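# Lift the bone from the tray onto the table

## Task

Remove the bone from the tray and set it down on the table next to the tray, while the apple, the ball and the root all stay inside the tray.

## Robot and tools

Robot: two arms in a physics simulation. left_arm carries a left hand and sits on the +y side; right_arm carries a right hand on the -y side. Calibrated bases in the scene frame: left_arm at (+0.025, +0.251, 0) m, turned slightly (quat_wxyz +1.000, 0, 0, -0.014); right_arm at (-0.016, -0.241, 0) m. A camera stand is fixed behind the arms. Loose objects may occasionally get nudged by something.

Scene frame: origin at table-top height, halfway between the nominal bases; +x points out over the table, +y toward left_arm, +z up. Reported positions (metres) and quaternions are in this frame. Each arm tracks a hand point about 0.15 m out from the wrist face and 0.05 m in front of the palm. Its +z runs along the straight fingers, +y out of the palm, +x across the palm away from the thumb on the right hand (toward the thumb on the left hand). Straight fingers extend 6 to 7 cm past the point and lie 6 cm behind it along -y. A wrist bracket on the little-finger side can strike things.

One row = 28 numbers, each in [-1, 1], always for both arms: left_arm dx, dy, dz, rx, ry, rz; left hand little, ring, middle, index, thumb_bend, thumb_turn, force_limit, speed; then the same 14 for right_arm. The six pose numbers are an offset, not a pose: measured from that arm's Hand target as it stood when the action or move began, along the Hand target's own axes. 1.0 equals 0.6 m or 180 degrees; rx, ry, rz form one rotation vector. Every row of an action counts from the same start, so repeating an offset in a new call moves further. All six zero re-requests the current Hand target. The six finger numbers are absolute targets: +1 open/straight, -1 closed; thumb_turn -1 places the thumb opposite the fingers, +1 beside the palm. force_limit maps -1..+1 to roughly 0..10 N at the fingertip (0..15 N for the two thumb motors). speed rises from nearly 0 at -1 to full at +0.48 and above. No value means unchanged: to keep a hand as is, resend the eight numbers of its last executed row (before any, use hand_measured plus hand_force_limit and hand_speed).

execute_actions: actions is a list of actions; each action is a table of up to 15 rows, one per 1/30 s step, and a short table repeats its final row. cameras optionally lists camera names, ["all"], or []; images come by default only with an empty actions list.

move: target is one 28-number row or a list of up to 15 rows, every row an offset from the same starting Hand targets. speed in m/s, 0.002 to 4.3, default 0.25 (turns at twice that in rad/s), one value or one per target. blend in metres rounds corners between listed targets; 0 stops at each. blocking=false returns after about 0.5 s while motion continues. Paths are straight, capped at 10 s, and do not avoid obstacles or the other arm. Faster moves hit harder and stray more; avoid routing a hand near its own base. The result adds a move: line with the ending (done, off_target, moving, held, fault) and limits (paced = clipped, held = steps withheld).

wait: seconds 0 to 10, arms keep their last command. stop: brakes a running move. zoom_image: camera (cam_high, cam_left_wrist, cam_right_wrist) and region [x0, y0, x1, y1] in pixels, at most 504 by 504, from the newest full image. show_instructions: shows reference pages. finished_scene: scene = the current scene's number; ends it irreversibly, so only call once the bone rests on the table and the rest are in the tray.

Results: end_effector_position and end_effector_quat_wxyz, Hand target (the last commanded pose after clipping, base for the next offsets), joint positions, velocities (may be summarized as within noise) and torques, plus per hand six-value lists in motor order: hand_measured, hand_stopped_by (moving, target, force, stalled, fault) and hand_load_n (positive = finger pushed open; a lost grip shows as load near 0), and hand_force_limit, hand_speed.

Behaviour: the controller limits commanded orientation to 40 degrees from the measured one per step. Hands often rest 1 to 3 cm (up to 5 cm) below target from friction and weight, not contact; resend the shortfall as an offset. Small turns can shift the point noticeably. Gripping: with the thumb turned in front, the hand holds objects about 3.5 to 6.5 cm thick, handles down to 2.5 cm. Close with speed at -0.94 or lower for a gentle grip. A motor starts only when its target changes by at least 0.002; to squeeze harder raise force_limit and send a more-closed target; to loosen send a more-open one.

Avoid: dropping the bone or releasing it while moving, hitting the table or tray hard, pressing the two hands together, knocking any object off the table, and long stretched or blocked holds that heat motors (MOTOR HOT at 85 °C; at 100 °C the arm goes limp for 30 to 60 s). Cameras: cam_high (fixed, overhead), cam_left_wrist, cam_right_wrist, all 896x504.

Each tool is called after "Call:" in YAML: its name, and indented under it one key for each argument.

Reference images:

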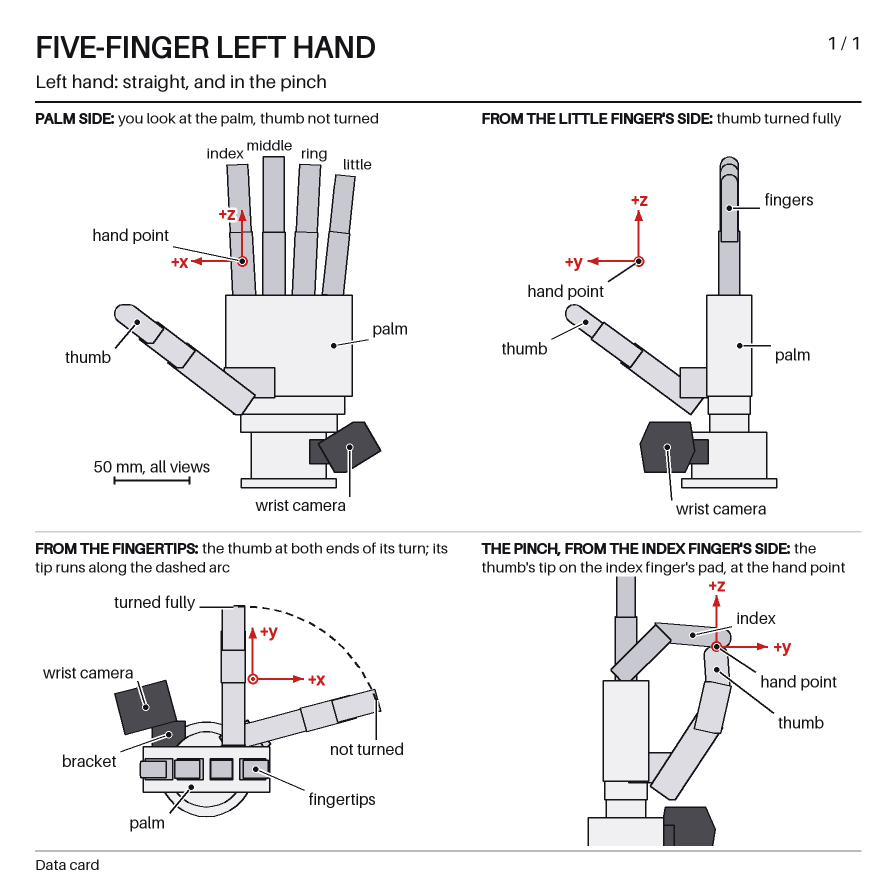

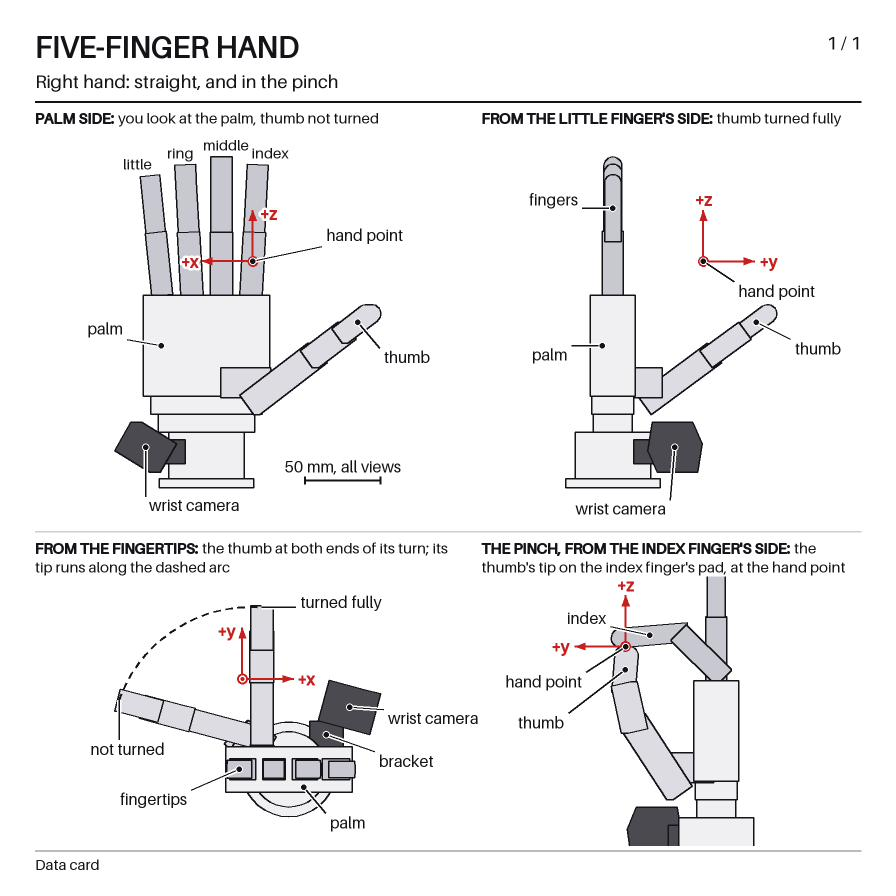

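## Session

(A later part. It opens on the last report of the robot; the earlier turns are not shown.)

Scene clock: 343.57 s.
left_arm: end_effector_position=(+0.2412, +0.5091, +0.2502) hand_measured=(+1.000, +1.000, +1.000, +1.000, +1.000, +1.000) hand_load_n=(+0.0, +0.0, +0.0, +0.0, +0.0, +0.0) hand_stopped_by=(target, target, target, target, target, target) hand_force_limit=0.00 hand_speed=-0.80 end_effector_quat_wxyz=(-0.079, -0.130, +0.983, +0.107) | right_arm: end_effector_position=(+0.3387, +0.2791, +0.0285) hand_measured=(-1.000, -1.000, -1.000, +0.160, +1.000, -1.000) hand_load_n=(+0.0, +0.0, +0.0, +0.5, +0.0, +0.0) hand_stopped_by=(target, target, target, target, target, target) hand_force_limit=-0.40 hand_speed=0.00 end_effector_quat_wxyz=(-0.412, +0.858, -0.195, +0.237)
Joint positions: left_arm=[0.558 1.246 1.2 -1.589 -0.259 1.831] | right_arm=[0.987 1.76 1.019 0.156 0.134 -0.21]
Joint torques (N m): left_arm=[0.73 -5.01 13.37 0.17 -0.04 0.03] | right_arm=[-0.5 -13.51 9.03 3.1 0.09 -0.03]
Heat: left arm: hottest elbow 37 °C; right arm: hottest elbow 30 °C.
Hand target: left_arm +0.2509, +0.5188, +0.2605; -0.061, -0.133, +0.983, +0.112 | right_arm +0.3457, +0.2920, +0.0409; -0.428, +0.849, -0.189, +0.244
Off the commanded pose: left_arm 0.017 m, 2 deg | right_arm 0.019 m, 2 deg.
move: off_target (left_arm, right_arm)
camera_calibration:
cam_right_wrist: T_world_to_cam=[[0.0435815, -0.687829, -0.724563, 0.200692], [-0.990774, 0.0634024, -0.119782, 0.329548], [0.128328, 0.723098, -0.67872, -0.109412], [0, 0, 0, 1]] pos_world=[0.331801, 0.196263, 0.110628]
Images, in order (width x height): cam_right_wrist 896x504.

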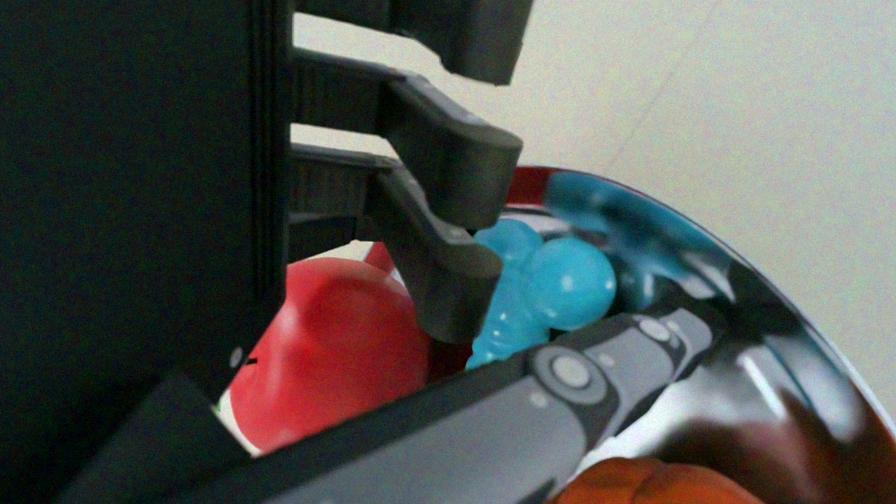

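Call:
move:
  target: [0,0,0,0,0,0,1,1,1,1,1,1,0,-0.8,0,0,0,0,0,0,-1,-1,-1,-0.24,0.2,-1,-0.4,-0.93]
  speed: 0.06
  cameras: ["cam_right_wrist"]

Call:
zoom_image:
  camera: "cam_right_wrist"
  region: [450, 190, 730, 400]

Scene clock: 351.90 s.
left_arm: end_effector_position=(+0.2412, +0.5091, +0.2502) hand_measured=(+1.000, +1.000, +1.000, +1.000, +1.000, +1.000) hand_load_n=(+0.0, +0.0, +0.0, +0.0, -0.5, +0.0) hand_stopped_by=(target, target, target, target, target, target) hand_force_limit=0.00 hand_speed=-0.80 end_effector_quat_wxyz=(-0.079, -0.130, +0.983, +0.107) | right_arm: end_effector_position=(+0.3387, +0.2791, +0.0285) hand_measured=(-1.000, -1.000, -1.000, -0.120, +0.844, -1.000) hand_load_n=(+0.0, +0.0, +0.0, +4.0, +4.5, +0.0) hand_stopped_by=(target, target, target, force, force, target) hand_force_limit=-0.40 hand_speed=-0.93 end_effector_quat_wxyz=(-0.412, +0.858, -0.195, +0.237)
Joint positions: left_arm=[0.558 1.246 1.2 -1.589 -0.259 1.831] | right_arm=[0.987 1.76 1.019 0.156 0.134 -0.21]
Joint torques (N m): left_arm=[0.85 -5.01 13.37 0.2 -0.04 0.04] | right_arm=[-0.5 -13.45 9.05 3.12 0.08 -0.03]
Heat: left arm: hottest elbow 37 °C; right arm: hottest elbow 30 °C.
Hand target: left_arm +0.2509, +0.5188, +0.2605; -0.061, -0.133, +0.983, +0.112 | right_arm +0.3457, +0.2920, +0.0409; -0.428, +0.849, -0.189, +0.244
Off the commanded pose: left_arm 0.017 m, 2 deg | right_arm 0.019 m, 2 deg.
move: off_target (left_arm, right_arm)
camera_calibration:
cam_right_wrist: T_world_to_cam=[[0.0435815, -0.687829, -0.724563, 0.200692], [-0.990774, 0.0634024, -0.119782, 0.329548], [0.128328, 0.723098, -0.67872, -0.109412], [0, 0, 0, 1]] pos_world=[0.331801, 0.196263, 0.110628]
Images, in order (width x height): cam_right_wrist 896x504.

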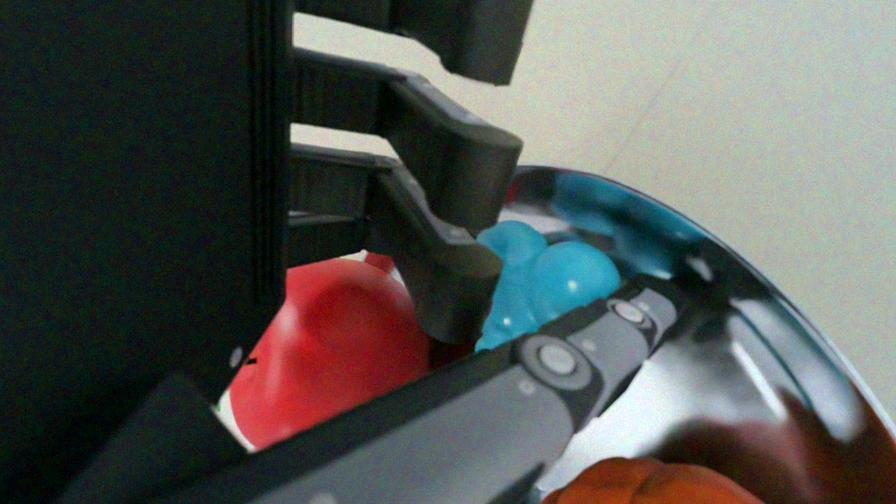

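Scaled by 1.800.

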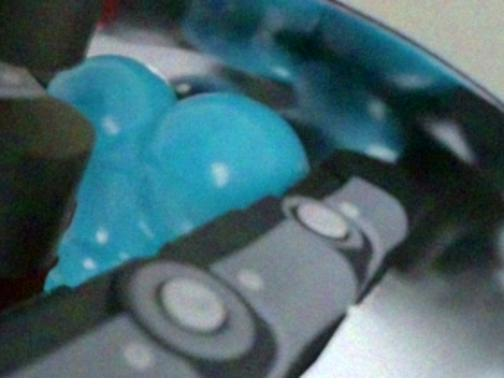

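Call:
move:
  target:
    - [0,0,0,0,0,0,1,1,1,1,1,1,0,-0.8,0.0798,-0.2597,-0.1631,0,0,0,-1,-1,-1,-0.24,0.2,-1,-0.4,-0.93]
    - [0,0,0,0,0,0,1,1,1,1,1,1,0,-0.8,0.3698,-0.0305,-0.3535,0,0,0,-1,-1,-1,-0.24,0.2,-1,-0.4,-0.93]
  speed: [0.1,0.15]
  blend: [0.02,0]
  cameras: ["cam_right_wrist","cam_high"]

Scene clock: 369.03 s.
left_arm: end_effector_position=(+0.2412, +0.5091, +0.2502) hand_measured=(+1.000, +1.000, +1.000, +1.000, +1.000, +1.000) hand_load_n=(+0.0, +0.5, +0.0, +0.0, +0.0, +0.0) hand_stopped_by=(target, target, target, target, target, target) hand_force_limit=0.00 hand_speed=-0.80 end_effector_quat_wxyz=(-0.079, -0.130, +0.983, +0.107) | right_arm: end_effector_position=(+0.4013, +0.0547, +0.2073) hand_measured=(-1.000, -1.000, -1.000, -0.120, +0.844, -1.000) hand_load_n=(+0.0, +0.0, +0.0, +4.0, +4.5, -0.5) hand_stopped_by=(target, target, target, force, force, target) hand_force_limit=-0.40 hand_speed=-0.93 end_effector_quat_wxyz=(-0.423, +0.854, -0.195, +0.232)
Joint positions: left_arm=[0.558 1.246 1.2 -1.589 -0.259 1.831] | right_arm=[0.511 1.236 0.965 -0.318 -0.28 -0.46]
Joint torques (N m): left_arm=[0.73 -5.13 13.31 0.08 -0.04 0.03] | right_arm=[-1.67 -10.17 9.73 1.94 -0.3 -0.11]
Heat: left arm: hottest elbow 37 °C; right arm: hottest elbow 30 °C.
Hand target: left_arm +0.2509, +0.5188, +0.2605; -0.061, -0.133, +0.983, +0.112 | right_arm +0.4049, +0.0498, +0.2208; -0.428, +0.849, -0.189, +0.244
Off the commanded pose: left_arm 0.017 m, 2 deg | right_arm 0.015 m, 2 deg.
move: off_target (left_arm, right_arm)
camera_calibration:
cam_right_wrist: T_world_to_cam=[[0.0460273, -0.670032, -0.740904, 0.174568], [-0.99138, 0.0604386, -0.116245, 0.42685], [0.122667, 0.739868, -0.661475, 0.164059], [0, 0, 0, 1]] pos_world=[0.395011, -0.0302142, 0.287478]
Images, in order (width x height): cam_high 896x504, cam_right_wrist 896x504.

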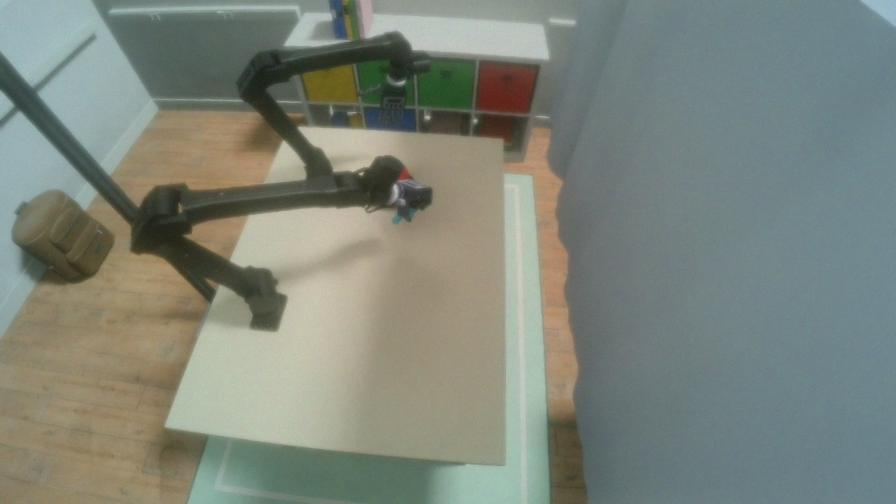

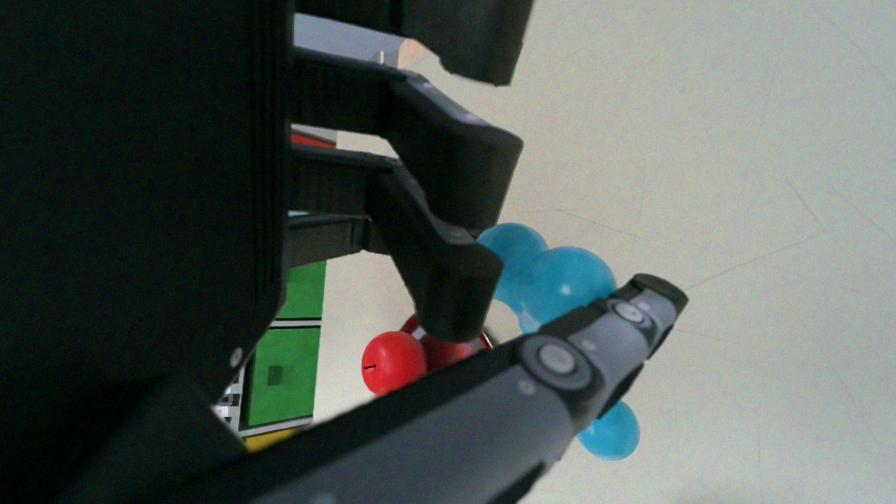

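Call:
move:
  target:
    - [0,0,0,0,0,0,1,1,1,1,1,1,0,-0.8,-0.0483,0.1572,0.0987,0,0,0,-1,-1,-1,-0.24,0.2,-1,-0.4,-0.93]
    - [0,0,0,0,0,0,1,1,1,1,1,1,0,-0.8,-0.0722,0.2348,0.1475,0,0,0,-1,-1,-1,-0.24,0.2,-1,-0.4,-0.93]
  speed: [0.15,0.05]
  blend: [0.01,0]
  cameras: ["cam_right_wrist"]

Scene clock: 386.07 s.
left_arm: end_effector_position=(+0.2412, +0.5091, +0.2502) hand_measured=(+1.000, +1.000, +1.000, +1.000, +1.000, +1.000) hand_load_n=(+0.0, +0.5, +0.0, +0.0, +0.0, +0.0) hand_stopped_by=(target, target, target, target, target, target) hand_force_limit=0.00 hand_speed=-0.80 end_effector_quat_wxyz=(-0.079, -0.130, +0.983, +0.107) | right_arm: end_effector_position=(+0.3977, +0.0516, +0.0468) hand_measured=(-1.000, -1.000, -1.000, -0.120, +0.844, -1.000) hand_load_n=(+0.0, +0.0, +0.0, +4.0, +4.0, -0.5) hand_stopped_by=(target, target, target, force, force, target) hand_force_limit=-0.40 hand_speed=-0.93 end_effector_quat_wxyz=(-0.424, +0.853, -0.193, +0.235)
Joint positions: left_arm=[0.558 1.246 1.2 -1.589 -0.259 1.831] | right_arm=[0.51 1.469 0.693 0.192 -0.28 -0.465]
Joint torques (N m): left_arm=[1.08 -4.89 13.29 0.24 -0.03 0.03] | right_arm=[-1.44 -9.11 7.2 3.1 -0.3 -0.07]
Heat: left arm: hottest elbow 38 °C; right arm: hottest elbow 30 °C.
Hand target: left_arm +0.2509, +0.5188, +0.2605; -0.061, -0.133, +0.983, +0.112 | right_arm +0.4050, +0.0498, +0.0490; -0.428, +0.849, -0.189, +0.244
Off the commanded pose: left_arm 0.017 m, 2 deg | right_arm 0.008 m, 1 deg.
move: off_target (left_arm)
camera_calibration:
cam_right_wrist: T_world_to_cam=[[0.0531038, -0.66967, -0.740758, 0.0509297], [-0.990525, 0.0587554, -0.124126, 0.404923], [0.126647, 0.740331, -0.660205, 0.0589271], [0, 0, 0, 1]] pos_world=[0.390919, -0.0333108, 0.126892]
Images, in order (width x height): cam_right_wrist 896x504.

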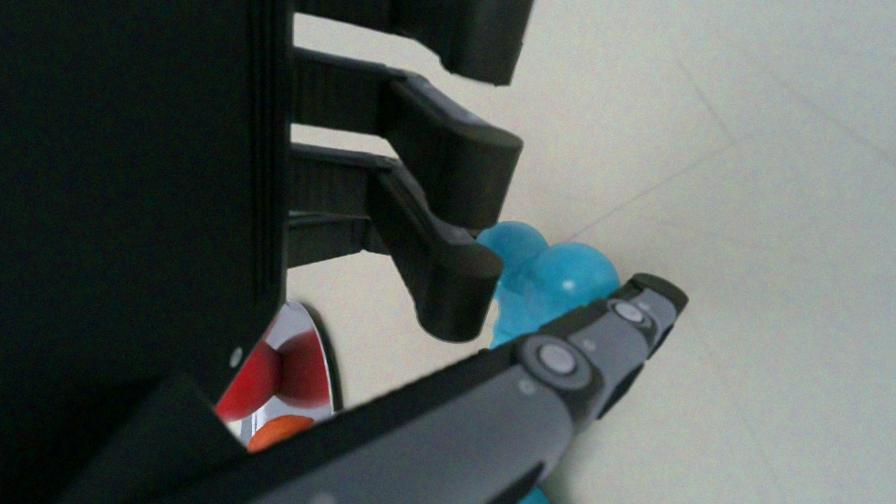

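Call:
move:
  target: [0,0,0,0,0,0,1,1,1,1,1,1,0,-0.8,-0.0067,0.0219,0.0137,0,0,0,-1,-1,-1,-0.24,0.2,-1,-0.4,-0.93]
  speed: 0.04
  cameras: ["cam_right_wrist"]

Scene clock: 391.50 s.
left_arm: end_effector_position=(+0.2412, +0.5091, +0.2502) hand_measured=(+1.000, +1.000, +1.000, +1.000, +1.000, +1.000) hand_load_n=(+0.0, +0.0, +0.0, +0.0, -0.5, +0.0) hand_stopped_by=(target, target, target, target, target, target) hand_force_limit=0.00 hand_speed=-0.80 end_effector_quat_wxyz=(-0.079, -0.130, +0.983, +0.107) | right_arm: end_effector_position=(+0.3976, +0.0517, +0.0307) hand_measured=(-1.000, -1.000, -1.000, -0.120, +0.844, -1.000) hand_load_n=(+0.0, +0.0, +0.0, +4.0, +4.0, -0.5) hand_stopped_by=(target, target, target, force, force, target) hand_force_limit=-0.40 hand_speed=-0.93 end_effector_quat_wxyz=(-0.424, +0.853, -0.193, +0.235)
Joint positions: left_arm=[0.558 1.246 1.2 -1.589 -0.259 1.831] | right_arm=[0.51 1.508 0.678 0.246 -0.281 -0.465]
Joint torques (N m): left_arm=[0.85 -4.78 13.29 0.21 -0.05 0.03] | right_arm=[-1.49 -9.23 6.87 3.04 -0.29 -0.06]
Heat: left arm: hottest elbow 38 °C; right arm: hottest elbow 30 °C.
Hand target: left_arm +0.2509, +0.5188, +0.2605; -0.061, -0.133, +0.983, +0.112 | right_arm +0.4049, +0.0497, +0.0328; -0.428, +0.849, -0.189, +0.244
Off the commanded pose: left_arm 0.017 m, 2 deg | right_arm 0.008 m, 1 deg.
move: off_target (left_arm)
camera_calibration:
cam_right_wrist: T_world_to_cam=[[0.0529262, -0.669694, -0.740749, 0.0392118], [-0.990612, 0.0584205, -0.123595, 0.402895], [0.126046, 0.740335, -0.660315, 0.048536], [0, 0, 0, 1]] pos_world=[0.390919, -0.0332103, 0.110891]
Images, in order (width x height): cam_right_wrist 896x504.

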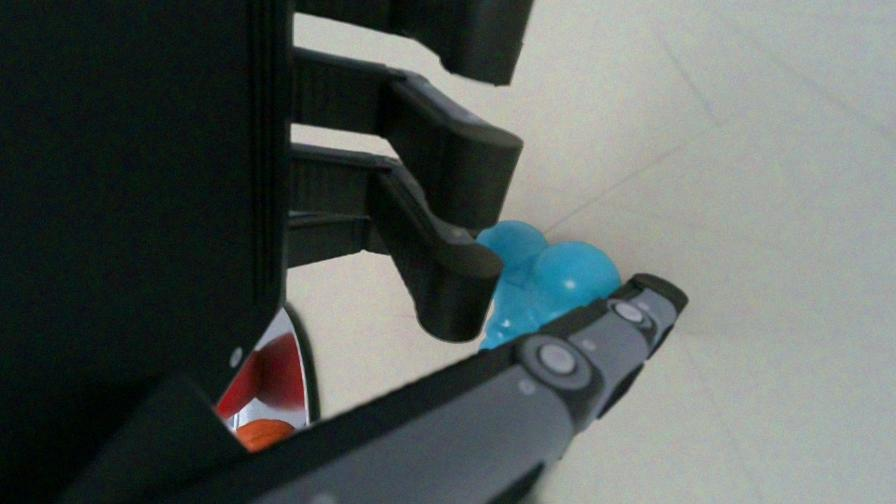

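Call:
move:
  target: [0,0,0,0,0,0,1,1,1,1,1,1,0,-0.8,-0.0025,0.0082,0.0052,0,0,0,-1,-1,-1,-0.24,0.2,-1,-0.4,-0.93]
  speed: 0.03
  cameras: ["cam_right_wrist"]

Call:
zoom_image:
  camera: "cam_right_wrist"
  region: [450, 190, 730, 400]

Scene clock: 397.10 s.
left_arm: end_effector_position=(+0.2412, +0.5091, +0.2502) hand_measured=(+1.000, +1.000, +1.000, +1.000, +1.000, +1.000) hand_load_n=(+0.0, +0.0, +0.0, +0.0, +0.0, +0.0) hand_stopped_by=(target, target, target, target, target, target) hand_force_limit=0.00 hand_speed=-0.80 end_effector_quat_wxyz=(-0.079, -0.130, +0.983, +0.107) | right_arm: end_effector_position=(+0.3982, +0.0521, +0.0259) hand_measured=(-1.000, -1.000, -1.000, -0.120, +0.844, -1.000) hand_load_n=(+0.0, +0.0, +0.0, +4.0, +4.0, -0.5) hand_stopped_by=(target, target, target, force, force, target) hand_force_limit=-0.40 hand_speed=-0.93 end_effector_quat_wxyz=(-0.425, +0.852, -0.192, +0.236)
Joint positions: left_arm=[0.558 1.246 1.2 -1.589 -0.259 1.831] | right_arm=[0.51 1.522 0.674 0.267 -0.281 -0.465]
Joint torques (N m): left_arm=[0.85 -5.07 13.35 0.21 -0.03 0.03] | right_arm=[-1.55 -9.23 6.65 3.07 -0.28 -0.06]
Heat: left arm: hottest elbow 38 °C; right arm: hottest elbow 29 °C.
Hand target: left_arm +0.2509, +0.5188, +0.2605; -0.061, -0.133, +0.983, +0.112 | right_arm +0.4050, +0.0498, +0.0269; -0.428, +0.849, -0.189, +0.244
Off the commanded pose: left_arm 0.017 m, 2 deg | right_arm 0.007 m, 1 deg.
move: off_target (left_arm)
camera_calibration:
cam_right_wrist: T_world_to_cam=[[0.0547981, -0.66855, -0.741646, 0.0350173], [-0.990341, 0.0583562, -0.125778, 0.402885], [0.127369, 0.741374, -0.658894, 0.0443892], [0, 0, 0, 1]] pos_world=[0.391421, -0.033009, 0.105892]
Images, in order (width x height): cam_right_wrist 896x504.

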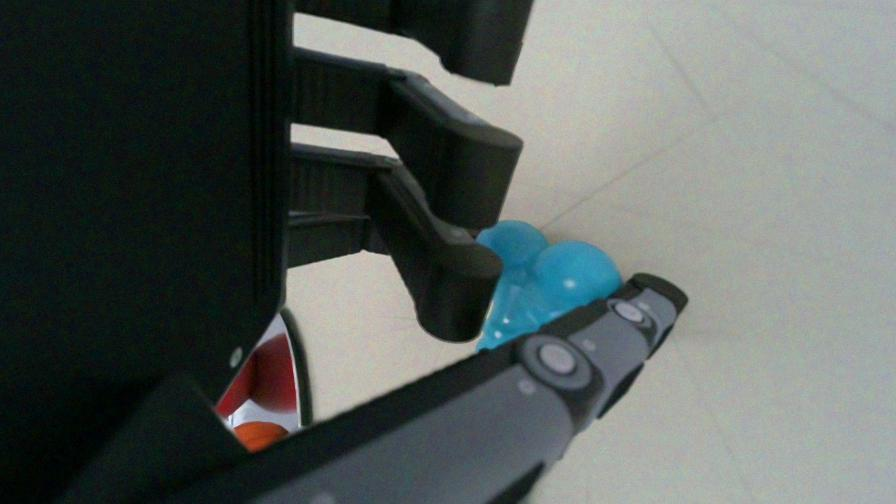

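Scaled by 1.800.

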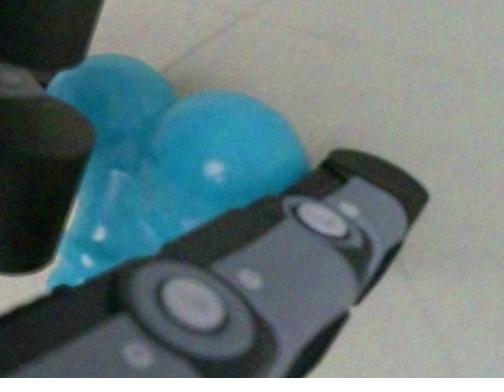

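Call:
move:
  target:
    - [0,0,0,0,0,0,1,1,1,1,1,1,0,-0.8,-0.0013,0.0041,0.0026,0,0,0,-1,-1,-1,-0.24,0.2,-1,-0.4,-0.93]
    - [0,0,0,0,0,0,1,1,1,1,1,1,0,-0.8,-0.0013,0.0041,0.0026,0,0,0,-1,-1,-1,0.2,1,-1,-0.4,-0.7]
    - [0,0,0,0,0,0,1,1,1,1,1,1,0,-0.8,0.0609,-0.1981,-0.1244,0,0,0,-1,-1,-1,0.2,1,-1,-0.4,-0.7]
  speed: [0.03,0.03,0.12]
  cameras: ["cam_right_wrist","cam_high"]

Scene clock: 406.60 s.
left_arm: end_effector_position=(+0.2412, +0.5091, +0.2502) hand_measured=(+1.000, +1.000, +1.000, +1.000, +1.000, +1.000) hand_load_n=(+0.0, +0.0, +0.0, +0.0, +0.0, +0.0) hand_stopped_by=(target, target, target, target, target, target) hand_force_limit=0.00 hand_speed=-0.80 end_effector_quat_wxyz=(-0.079, -0.130, +0.983, +0.107) | right_arm: end_effector_position=(+0.3865, +0.0459, +0.1420) hand_measured=(-1.000, -1.000, -1.000, +0.200, +1.000, -1.000) hand_load_n=(+0.0, +0.0, +0.0, +0.0, +0.0, +0.0) hand_stopped_by=(target, target, target, target, target, target) hand_force_limit=-0.40 hand_speed=-0.70 end_effector_quat_wxyz=(-0.414, +0.860, -0.197, +0.223)
Joint positions: left_arm=[0.558 1.246 1.2 -1.589 -0.259 1.831] | right_arm=[0.51 1.267 0.824 -0.175 -0.283 -0.465]
Joint torques (N m): left_arm=[0.73 -4.95 13.27 0.2 -0.03 0.05] | right_arm=[-1.44 -9.23 12.71 1.77 -0.19 -0.06]
Heat: left arm: hottest elbow 38 °C; right arm: hottest elbow 29 °C.
Hand target: left_arm +0.2509, +0.5188, +0.2605; -0.061, -0.133, +0.983, +0.112 | right_arm +0.4048, +0.0498, +0.1718; -0.428, +0.849, -0.189, +0.244
Off the commanded pose: left_arm 0.017 m, 2 deg | right_arm 0.035 m, 3 deg.
move: off_target (left_arm, right_arm)
camera_calibration:
cam_right_wrist: T_world_to_cam=[[0.0311054, -0.681517, -0.731141, 0.125929], [-0.994078, 0.0551065, -0.093658, 0.403267], [0.10412, 0.729725, -0.675767, 0.138841], [0, 0, 0, 1]] pos_world=[0.382506, -0.0377158, 0.223666]
Images, in order (width x height): cam_high 896x504, cam_right_wrist 896x504.

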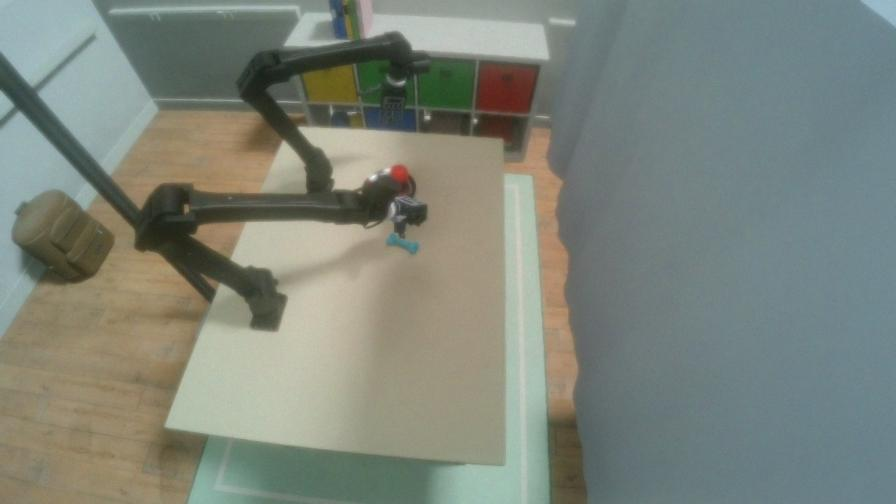

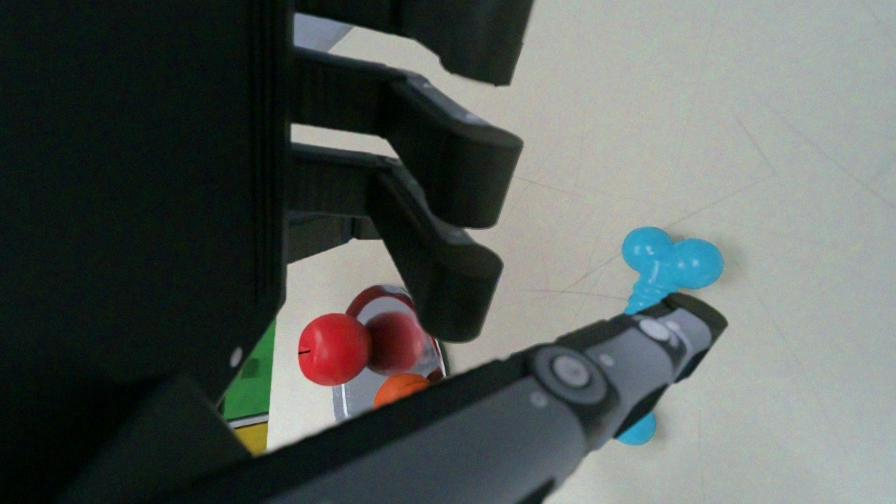

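Call:
zoom_image:
  camera: "cam_high"
  region: [340, 140, 460, 260]

Scaled by 4.200.

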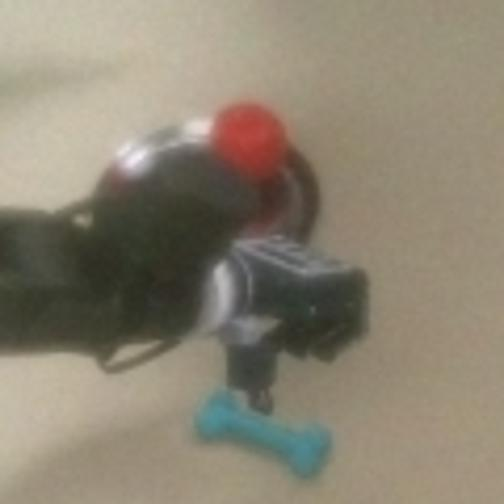

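Call:
finished_scene:
  scene: 2

The scene is finished: the task was done.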